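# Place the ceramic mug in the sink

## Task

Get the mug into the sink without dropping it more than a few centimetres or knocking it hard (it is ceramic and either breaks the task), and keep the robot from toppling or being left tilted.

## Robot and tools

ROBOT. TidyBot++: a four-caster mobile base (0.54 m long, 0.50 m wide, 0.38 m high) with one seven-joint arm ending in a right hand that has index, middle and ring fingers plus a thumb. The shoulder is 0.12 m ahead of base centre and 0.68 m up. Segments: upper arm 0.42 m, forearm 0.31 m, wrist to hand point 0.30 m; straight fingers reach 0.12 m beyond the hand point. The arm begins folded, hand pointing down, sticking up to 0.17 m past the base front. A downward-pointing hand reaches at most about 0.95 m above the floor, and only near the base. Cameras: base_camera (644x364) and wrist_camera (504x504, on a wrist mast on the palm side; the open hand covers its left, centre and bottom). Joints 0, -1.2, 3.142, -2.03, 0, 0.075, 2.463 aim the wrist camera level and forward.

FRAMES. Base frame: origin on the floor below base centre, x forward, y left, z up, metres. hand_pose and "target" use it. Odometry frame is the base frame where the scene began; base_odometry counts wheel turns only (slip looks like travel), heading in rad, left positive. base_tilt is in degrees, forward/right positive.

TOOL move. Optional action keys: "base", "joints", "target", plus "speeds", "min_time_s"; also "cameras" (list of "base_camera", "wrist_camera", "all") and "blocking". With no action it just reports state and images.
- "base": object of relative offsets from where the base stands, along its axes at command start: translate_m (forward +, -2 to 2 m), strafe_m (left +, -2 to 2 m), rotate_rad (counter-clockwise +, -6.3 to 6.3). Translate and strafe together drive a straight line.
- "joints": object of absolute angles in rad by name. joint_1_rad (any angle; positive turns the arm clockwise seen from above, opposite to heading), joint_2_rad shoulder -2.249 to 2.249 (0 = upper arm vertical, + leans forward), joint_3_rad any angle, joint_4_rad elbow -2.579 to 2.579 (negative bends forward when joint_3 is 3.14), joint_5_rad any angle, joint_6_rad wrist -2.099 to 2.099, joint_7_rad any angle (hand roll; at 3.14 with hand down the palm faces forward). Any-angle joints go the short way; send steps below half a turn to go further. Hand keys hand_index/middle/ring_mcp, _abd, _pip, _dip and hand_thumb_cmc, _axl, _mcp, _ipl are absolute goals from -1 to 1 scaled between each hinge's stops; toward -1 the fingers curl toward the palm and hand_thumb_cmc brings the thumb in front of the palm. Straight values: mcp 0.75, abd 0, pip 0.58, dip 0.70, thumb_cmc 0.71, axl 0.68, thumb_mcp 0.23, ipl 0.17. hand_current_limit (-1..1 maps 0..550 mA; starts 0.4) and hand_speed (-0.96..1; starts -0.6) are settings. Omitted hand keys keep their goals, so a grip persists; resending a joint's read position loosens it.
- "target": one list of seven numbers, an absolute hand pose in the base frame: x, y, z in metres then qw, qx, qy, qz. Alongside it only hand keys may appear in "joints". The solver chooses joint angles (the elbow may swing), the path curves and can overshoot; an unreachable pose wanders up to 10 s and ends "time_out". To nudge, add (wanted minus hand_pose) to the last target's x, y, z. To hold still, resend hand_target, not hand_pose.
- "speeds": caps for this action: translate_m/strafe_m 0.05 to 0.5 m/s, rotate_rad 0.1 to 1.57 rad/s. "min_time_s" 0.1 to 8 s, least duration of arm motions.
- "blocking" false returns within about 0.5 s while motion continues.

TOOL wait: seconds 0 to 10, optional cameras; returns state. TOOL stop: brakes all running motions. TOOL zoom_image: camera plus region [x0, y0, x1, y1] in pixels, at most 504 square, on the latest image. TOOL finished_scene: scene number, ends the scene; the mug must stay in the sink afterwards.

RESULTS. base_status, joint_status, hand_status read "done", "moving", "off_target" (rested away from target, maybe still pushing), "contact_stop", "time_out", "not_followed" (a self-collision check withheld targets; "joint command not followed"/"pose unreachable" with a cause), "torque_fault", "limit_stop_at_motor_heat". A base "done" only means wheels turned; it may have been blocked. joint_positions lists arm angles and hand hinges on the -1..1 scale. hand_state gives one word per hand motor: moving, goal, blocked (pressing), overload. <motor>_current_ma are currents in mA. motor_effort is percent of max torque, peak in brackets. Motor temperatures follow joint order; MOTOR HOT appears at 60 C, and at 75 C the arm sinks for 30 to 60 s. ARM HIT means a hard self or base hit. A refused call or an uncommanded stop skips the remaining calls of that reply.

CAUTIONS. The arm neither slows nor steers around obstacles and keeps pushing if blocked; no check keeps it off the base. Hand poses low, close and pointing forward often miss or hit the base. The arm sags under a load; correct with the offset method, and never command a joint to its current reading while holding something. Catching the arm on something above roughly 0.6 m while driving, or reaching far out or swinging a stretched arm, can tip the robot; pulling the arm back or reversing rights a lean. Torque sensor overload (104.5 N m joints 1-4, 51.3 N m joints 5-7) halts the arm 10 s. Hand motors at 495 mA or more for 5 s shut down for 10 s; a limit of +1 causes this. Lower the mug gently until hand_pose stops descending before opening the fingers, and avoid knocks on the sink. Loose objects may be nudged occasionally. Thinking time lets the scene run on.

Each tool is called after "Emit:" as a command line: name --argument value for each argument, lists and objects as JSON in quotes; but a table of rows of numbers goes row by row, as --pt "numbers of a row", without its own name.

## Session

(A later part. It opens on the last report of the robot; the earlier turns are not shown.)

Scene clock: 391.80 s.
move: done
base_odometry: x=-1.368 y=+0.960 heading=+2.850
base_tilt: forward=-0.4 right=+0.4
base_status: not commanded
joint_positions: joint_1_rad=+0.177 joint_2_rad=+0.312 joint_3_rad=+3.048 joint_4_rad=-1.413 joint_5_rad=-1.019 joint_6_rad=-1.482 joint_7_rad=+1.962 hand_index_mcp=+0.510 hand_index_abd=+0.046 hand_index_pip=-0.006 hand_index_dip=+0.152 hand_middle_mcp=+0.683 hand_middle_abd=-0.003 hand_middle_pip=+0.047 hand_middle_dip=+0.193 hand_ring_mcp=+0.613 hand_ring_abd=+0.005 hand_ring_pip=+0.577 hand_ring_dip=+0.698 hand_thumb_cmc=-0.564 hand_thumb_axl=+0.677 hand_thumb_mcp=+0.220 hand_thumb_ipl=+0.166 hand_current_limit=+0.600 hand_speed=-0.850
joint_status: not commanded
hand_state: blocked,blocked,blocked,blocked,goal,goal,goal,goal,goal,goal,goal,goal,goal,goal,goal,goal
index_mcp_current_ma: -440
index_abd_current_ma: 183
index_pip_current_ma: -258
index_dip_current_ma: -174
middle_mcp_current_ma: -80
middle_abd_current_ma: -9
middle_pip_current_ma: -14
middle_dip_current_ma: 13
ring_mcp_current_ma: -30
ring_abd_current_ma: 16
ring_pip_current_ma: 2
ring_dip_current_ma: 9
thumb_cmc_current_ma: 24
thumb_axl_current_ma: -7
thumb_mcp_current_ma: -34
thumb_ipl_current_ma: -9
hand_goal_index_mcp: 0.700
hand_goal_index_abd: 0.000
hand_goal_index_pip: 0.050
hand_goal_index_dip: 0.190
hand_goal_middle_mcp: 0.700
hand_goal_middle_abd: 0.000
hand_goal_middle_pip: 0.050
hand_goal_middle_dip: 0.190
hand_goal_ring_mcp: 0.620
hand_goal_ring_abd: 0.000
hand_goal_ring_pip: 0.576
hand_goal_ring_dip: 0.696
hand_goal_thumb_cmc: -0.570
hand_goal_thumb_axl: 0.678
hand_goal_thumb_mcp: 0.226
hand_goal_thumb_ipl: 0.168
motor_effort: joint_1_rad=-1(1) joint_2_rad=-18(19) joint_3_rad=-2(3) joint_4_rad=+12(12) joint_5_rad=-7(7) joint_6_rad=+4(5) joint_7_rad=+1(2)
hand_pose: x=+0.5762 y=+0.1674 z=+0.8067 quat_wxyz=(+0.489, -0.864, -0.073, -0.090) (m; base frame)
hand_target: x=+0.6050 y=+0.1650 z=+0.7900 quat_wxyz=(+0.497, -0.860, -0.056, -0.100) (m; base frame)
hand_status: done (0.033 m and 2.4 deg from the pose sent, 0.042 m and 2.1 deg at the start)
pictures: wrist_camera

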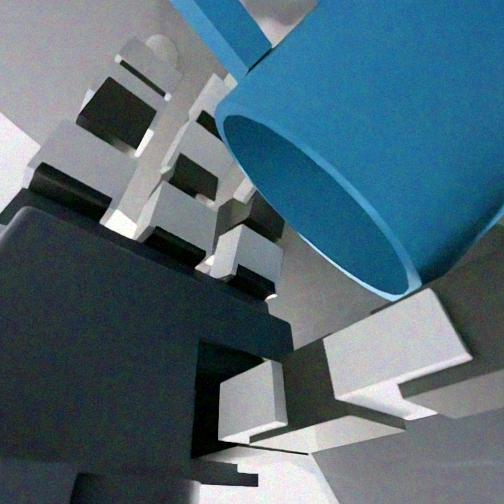

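Emit:
move --joints '{"hand_index_mcp":0.53,"hand_index_pip":0.0,"hand_index_dip":0.16}'

Emit:
move --target '[0.60,0.165,0.815,0.497,-0.861,-0.056,-0.1]' --min_time_s 1.5 --cameras '["wrist_camera"]'

Scene clock: 402.73 s.
move: off_target
base_odometry: x=-1.368 y=+0.960 heading=+2.850
base_tilt: forward=-0.4 right=+0.4
base_status: not commanded
joint_positions: joint_1_rad=+0.177 joint_2_rad=+0.315 joint_3_rad=+3.046 joint_4_rad=-1.412 joint_5_rad=-1.019 joint_6_rad=-1.482 joint_7_rad=+1.962 hand_index_mcp=+0.514 hand_index_abd=+0.046 hand_index_pip=-0.024 hand_index_dip=+0.141 hand_middle_mcp=+0.683 hand_middle_abd=-0.003 hand_middle_pip=+0.047 hand_middle_dip=+0.193 hand_ring_mcp=+0.613 hand_ring_abd=+0.005 hand_ring_pip=+0.577 hand_ring_dip=+0.698 hand_thumb_cmc=-0.564 hand_thumb_axl=+0.677 hand_thumb_mcp=+0.220 hand_thumb_ipl=+0.166 hand_current_limit=+0.600 hand_speed=-0.850
joint_status: hand_index_pip off_target (ended at -0.024, target +0.000); the others done
hand_state: goal,blocked,blocked,goal,goal,goal,goal,goal,goal,goal,goal,goal,goal,goal,goal,goal
index_mcp_current_ma: -72
index_abd_current_ma: 183
index_pip_current_ma: -105
index_dip_current_ma: -83
middle_mcp_current_ma: -80
middle_abd_current_ma: -9
middle_pip_current_ma: -14
middle_dip_current_ma: 13
ring_mcp_current_ma: -30
ring_abd_current_ma: 16
ring_pip_current_ma: 2
ring_dip_current_ma: 9
thumb_cmc_current_ma: 24
thumb_axl_current_ma: -7
thumb_mcp_current_ma: -34
thumb_ipl_current_ma: -9
hand_goal_index_mcp: 0.530
hand_goal_index_abd: 0.000
hand_goal_index_pip: 0.000
hand_goal_index_dip: 0.160
hand_goal_middle_mcp: 0.700
hand_goal_middle_abd: 0.000
hand_goal_middle_pip: 0.050
hand_goal_middle_dip: 0.190
hand_goal_ring_mcp: 0.620
hand_goal_ring_abd: 0.000
hand_goal_ring_pip: 0.576
hand_goal_ring_dip: 0.696
hand_goal_thumb_cmc: -0.570
hand_goal_thumb_axl: 0.678
hand_goal_thumb_mcp: 0.226
hand_goal_thumb_ipl: 0.168
motor_effort: joint_1_rad=+2(2) joint_2_rad=-19(19) joint_3_rad=-2(2) joint_4_rad=+12(12) joint_5_rad=-5(7) joint_6_rad=+4(5) joint_7_rad=+1(2)
hand_pose: x=+0.5765 y=+0.1682 z=+0.8059 quat_wxyz=(+0.490, -0.864, -0.073, -0.088) (m; base frame)
hand_target: x=+0.6050 y=+0.1650 z=+0.7900 quat_wxyz=(+0.497, -0.860, -0.056, -0.100) (m; base frame)
hand_status: not commanded
pictures: none

Scene clock: 404.53 s.
move: done
base_odometry: x=-1.368 y=+0.960 heading=+2.850
base_tilt: forward=-0.4 right=+0.4
base_status: not commanded
joint_positions: joint_1_rad=+0.177 joint_2_rad=+0.321 joint_3_rad=+3.046 joint_4_rad=-1.368 joint_5_rad=-1.019 joint_6_rad=-1.482 joint_7_rad=+1.962 hand_index_mcp=+0.515 hand_index_abd=+0.005 hand_index_pip=-0.003 hand_index_dip=+0.158 hand_middle_mcp=+0.683 hand_middle_abd=-0.002 hand_middle_pip=+0.047 hand_middle_dip=+0.193 hand_ring_mcp=+0.613 hand_ring_abd=+0.005 hand_ring_pip=+0.577 hand_ring_dip=+0.698 hand_thumb_cmc=-0.564 hand_thumb_axl=+0.677 hand_thumb_mcp=+0.220 hand_thumb_ipl=+0.166 hand_current_limit=+0.600 hand_speed=-0.850
joint_status: not commanded
hand_state: goal,goal,goal,goal,goal,goal,goal,goal,goal,goal,goal,goal,goal,goal,goal,goal
index_mcp_current_ma: -68
index_abd_current_ma: 19
index_pip_current_ma: -12
index_dip_current_ma: -9
middle_mcp_current_ma: -80
middle_abd_current_ma: -8
middle_pip_current_ma: -14
middle_dip_current_ma: 13
ring_mcp_current_ma: -30
ring_abd_current_ma: 16
ring_pip_current_ma: 2
ring_dip_current_ma: 9
thumb_cmc_current_ma: 24
thumb_axl_current_ma: -7
thumb_mcp_current_ma: -34
thumb_ipl_current_ma: -9
hand_goal_index_mcp: 0.530
hand_goal_index_abd: 0.000
hand_goal_index_pip: 0.000
hand_goal_index_dip: 0.160
hand_goal_middle_mcp: 0.700
hand_goal_middle_abd: 0.000
hand_goal_middle_pip: 0.050
hand_goal_middle_dip: 0.190
hand_goal_ring_mcp: 0.620
hand_goal_ring_abd: 0.000
hand_goal_ring_pip: 0.576
hand_goal_ring_dip: 0.696
hand_goal_thumb_cmc: -0.570
hand_goal_thumb_axl: 0.678
hand_goal_thumb_mcp: 0.226
hand_goal_thumb_ipl: 0.168
on_its_own: hand_index_pip moved +0.021 to your old target +0.000
motor_effort: joint_1_rad=+1(2) joint_2_rad=-22(22) joint_3_rad=-2(3) joint_4_rad=+12(13) joint_5_rad=-8(8) joint_6_rad=+1(4) joint_7_rad=+0(2)
hand_pose: x=+0.5895 y=+0.1666 z=+0.8178 quat_wxyz=(+0.487, -0.863, -0.082, -0.105) (m; base frame)
hand_target: x=+0.6000 y=+0.1650 z=+0.8150 quat_wxyz=(+0.497, -0.860, -0.056, -0.100) (m; base frame)
hand_status: done (0.011 m and 3.3 deg from the pose sent, 0.025 m and 2.5 deg at the start)
pictures: wrist_camera

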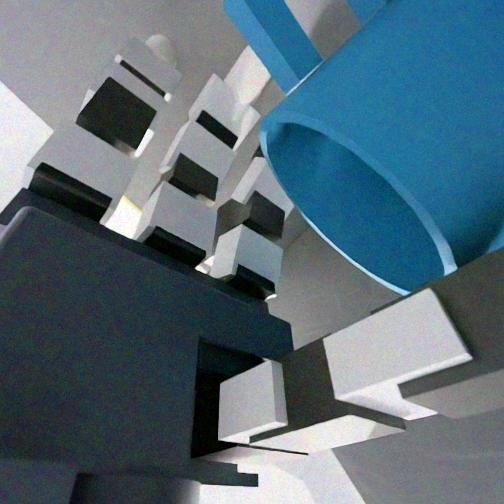

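Emit:
move --joints '{"hand_speed":-0.7,"hand_index_mcp":0.78,"hand_middle_mcp":0.78,"hand_index_pip":0.05,"hand_middle_pip":0.05,"hand_index_dip":0.19,"hand_middle_dip":0.19}'

Emit:
move --target '[0.595,0.165,0.86,0.497,-0.861,-0.056,-0.1]' --min_time_s 1.5 --cameras '["wrist_camera"]'

Scene clock: 413.60 s.
move: done
base_odometry: x=-1.368 y=+0.960 heading=+2.850
base_tilt: forward=-0.4 right=+0.4
base_status: not commanded
joint_positions: joint_1_rad=+0.177 joint_2_rad=+0.321 joint_3_rad=+3.046 joint_4_rad=-1.368 joint_5_rad=-1.019 joint_6_rad=-1.482 joint_7_rad=+1.962 hand_index_mcp=+0.760 hand_index_abd=+0.005 hand_index_pip=+0.046 hand_index_dip=+0.188 hand_middle_mcp=+0.762 hand_middle_abd=-0.002 hand_middle_pip=+0.047 hand_middle_dip=+0.193 hand_ring_mcp=+0.613 hand_ring_abd=+0.005 hand_ring_pip=+0.577 hand_ring_dip=+0.698 hand_thumb_cmc=-0.564 hand_thumb_axl=+0.677 hand_thumb_mcp=+0.220 hand_thumb_ipl=+0.166 hand_current_limit=+0.600 hand_speed=-0.700
joint_status: all done
hand_state: goal,goal,goal,goal,goal,goal,goal,goal,goal,goal,goal,goal,goal,goal,goal,goal
index_mcp_current_ma: -92
index_abd_current_ma: 19
index_pip_current_ma: -15
index_dip_current_ma: -10
middle_mcp_current_ma: -84
middle_abd_current_ma: -8
middle_pip_current_ma: -14
middle_dip_current_ma: 13
ring_mcp_current_ma: -30
ring_abd_current_ma: 16
ring_pip_current_ma: 2
ring_dip_current_ma: 9
thumb_cmc_current_ma: 24
thumb_axl_current_ma: -7
thumb_mcp_current_ma: -34
thumb_ipl_current_ma: -9
hand_goal_index_mcp: 0.780
hand_goal_index_abd: 0.000
hand_goal_index_pip: 0.050
hand_goal_index_dip: 0.190
hand_goal_middle_mcp: 0.780
hand_goal_middle_abd: 0.000
hand_goal_middle_pip: 0.050
hand_goal_middle_dip: 0.190
hand_goal_ring_mcp: 0.620
hand_goal_ring_abd: 0.000
hand_goal_ring_pip: 0.576
hand_goal_ring_dip: 0.696
hand_goal_thumb_cmc: -0.570
hand_goal_thumb_axl: 0.678
hand_goal_thumb_mcp: 0.226
hand_goal_thumb_ipl: 0.168
motor_effort: joint_1_rad=+1(2) joint_2_rad=-22(22) joint_3_rad=-3(3) joint_4_rad=+12(13) joint_5_rad=-8(8) joint_6_rad=+0(1) joint_7_rad=+0(1)
hand_pose: x=+0.5895 y=+0.1666 z=+0.8178 quat_wxyz=(+0.487, -0.863, -0.082, -0.105) (m; base frame)
hand_target: x=+0.6000 y=+0.1650 z=+0.8150 quat_wxyz=(+0.497, -0.860, -0.056, -0.100) (m; base frame)
hand_status: not commanded
pictures: none

Scene clock: 415.40 s.
move: done
base_odometry: x=-1.368 y=+0.960 heading=+2.850
base_tilt: forward=-0.4 right=+0.4
base_status: not commanded
joint_positions: joint_1_rad=+0.177 joint_2_rad=+0.321 joint_3_rad=+3.046 joint_4_rad=-1.250 joint_5_rad=-1.019 joint_6_rad=-1.486 joint_7_rad=+1.859 hand_index_mcp=+0.760 hand_index_abd=+0.005 hand_index_pip=+0.046 hand_index_dip=+0.188 hand_middle_mcp=+0.762 hand_middle_abd=-0.002 hand_middle_pip=+0.047 hand_middle_dip=+0.193 hand_ring_mcp=+0.613 hand_ring_abd=+0.005 hand_ring_pip=+0.577 hand_ring_dip=+0.698 hand_thumb_cmc=-0.564 hand_thumb_axl=+0.677 hand_thumb_mcp=+0.220 hand_thumb_ipl=+0.166 hand_current_limit=+0.600 hand_speed=-0.700
joint_status: not commanded
hand_state: goal,goal,goal,goal,goal,goal,goal,goal,goal,goal,goal,goal,goal,goal,goal,goal
index_mcp_current_ma: -92
index_abd_current_ma: 19
index_pip_current_ma: -15
index_dip_current_ma: -10
middle_mcp_current_ma: -84
middle_abd_current_ma: -8
middle_pip_current_ma: -14
middle_dip_current_ma: 13
ring_mcp_current_ma: -30
ring_abd_current_ma: 16
ring_pip_current_ma: 2
ring_dip_current_ma: 9
thumb_cmc_current_ma: 24
thumb_axl_current_ma: -7
thumb_mcp_current_ma: -34
thumb_ipl_current_ma: -9
hand_goal_index_mcp: 0.780
hand_goal_index_abd: 0.000
hand_goal_index_pip: 0.050
hand_goal_index_dip: 0.190
hand_goal_middle_mcp: 0.780
hand_goal_middle_abd: 0.000
hand_goal_middle_pip: 0.050
hand_goal_middle_dip: 0.190
hand_goal_ring_mcp: 0.620
hand_goal_ring_abd: 0.000
hand_goal_ring_pip: 0.576
hand_goal_ring_dip: 0.696
hand_goal_thumb_cmc: -0.570
hand_goal_thumb_axl: 0.678
hand_goal_thumb_mcp: 0.226
hand_goal_thumb_ipl: 0.168
motor_effort: joint_1_rad=+1(2) joint_2_rad=-22(22) joint_3_rad=-3(3) joint_4_rad=+13(13) joint_5_rad=-8(8) joint_6_rad=+1(2) joint_7_rad=+1(1)
hand_pose: x=+0.6085 y=+0.1641 z=+0.8566 quat_wxyz=(+0.485, -0.862, -0.067, -0.130) (m; base frame)
hand_target: x=+0.5950 y=+0.1650 z=+0.8600 quat_wxyz=(+0.497, -0.860, -0.056, -0.100) (m; base frame)
hand_status: done (0.014 m and 3.9 deg from the pose sent, 0.043 m and 3.3 deg at the start)
pictures: wrist_camera

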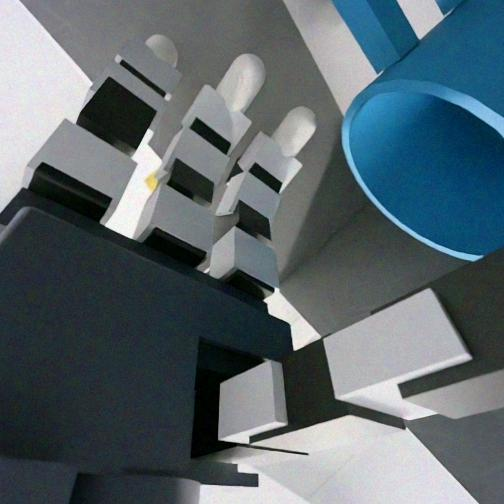

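Emit:
move --target '[0.572,0.168,0.93,0.497,-0.861,-0.056,-0.1]' --min_time_s 1.5 --cameras '["wrist_camera"]'

Scene clock: 421.97 s.
move: done
base_odometry: x=-1.368 y=+0.960 heading=+2.850
base_tilt: forward=-0.4 right=+0.4
base_status: not commanded
joint_positions: joint_1_rad=+0.183 joint_2_rad=+0.321 joint_3_rad=+3.036 joint_4_rad=-1.079 joint_5_rad=-1.019 joint_6_rad=-1.585 joint_7_rad=+1.677 hand_index_mcp=+0.760 hand_index_abd=+0.005 hand_index_pip=+0.046 hand_index_dip=+0.188 hand_middle_mcp=+0.762 hand_middle_abd=-0.002 hand_middle_pip=+0.047 hand_middle_dip=+0.193 hand_ring_mcp=+0.613 hand_ring_abd=+0.005 hand_ring_pip=+0.577 hand_ring_dip=+0.698 hand_thumb_cmc=-0.564 hand_thumb_axl=+0.677 hand_thumb_mcp=+0.220 hand_thumb_ipl=+0.166 hand_current_limit=+0.600 hand_speed=-0.700
joint_status: not commanded
hand_state: goal,goal,goal,goal,goal,goal,goal,goal,goal,goal,goal,goal,goal,goal,goal,goal
index_mcp_current_ma: -92
index_abd_current_ma: 19
index_pip_current_ma: -15
index_dip_current_ma: -10
middle_mcp_current_ma: -84
middle_abd_current_ma: -8
middle_pip_current_ma: -14
middle_dip_current_ma: 13
ring_mcp_current_ma: -30
ring_abd_current_ma: 16
ring_pip_current_ma: 2
ring_dip_current_ma: 9
thumb_cmc_current_ma: 24
thumb_axl_current_ma: -7
thumb_mcp_current_ma: -33
thumb_ipl_current_ma: -9
hand_goal_index_mcp: 0.780
hand_goal_index_abd: 0.000
hand_goal_index_pip: 0.050
hand_goal_index_dip: 0.190
hand_goal_middle_mcp: 0.780
hand_goal_middle_abd: 0.000
hand_goal_middle_pip: 0.050
hand_goal_middle_dip: 0.190
hand_goal_ring_mcp: 0.620
hand_goal_ring_abd: 0.000
hand_goal_ring_pip: 0.576
hand_goal_ring_dip: 0.696
hand_goal_thumb_cmc: -0.570
hand_goal_thumb_axl: 0.678
hand_goal_thumb_mcp: 0.226
hand_goal_thumb_ipl: 0.168
motor_effort: joint_1_rad=+1(2) joint_2_rad=-22(23) joint_3_rad=-3(3) joint_4_rad=+13(13) joint_5_rad=-8(8) joint_6_rad=+2(3) joint_7_rad=+0(1)
hand_pose: x=+0.5971 y=+0.1658 z=+0.9115 quat_wxyz=(+0.491, -0.861, -0.055, -0.117) (m; base frame)
hand_target: x=+0.5720 y=+0.1680 z=+0.9300 quat_wxyz=(+0.497, -0.860, -0.056, -0.100) (m; base frame)
hand_status: done (0.031 m and 2.0 deg from the pose sent, 0.082 m and 3.9 deg at the start)
pictures: wrist_camera

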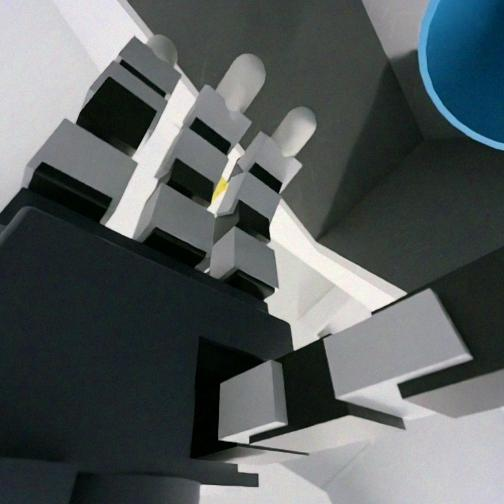

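Emit:
finished_scene --scene 3

The scene is finished: the task was done.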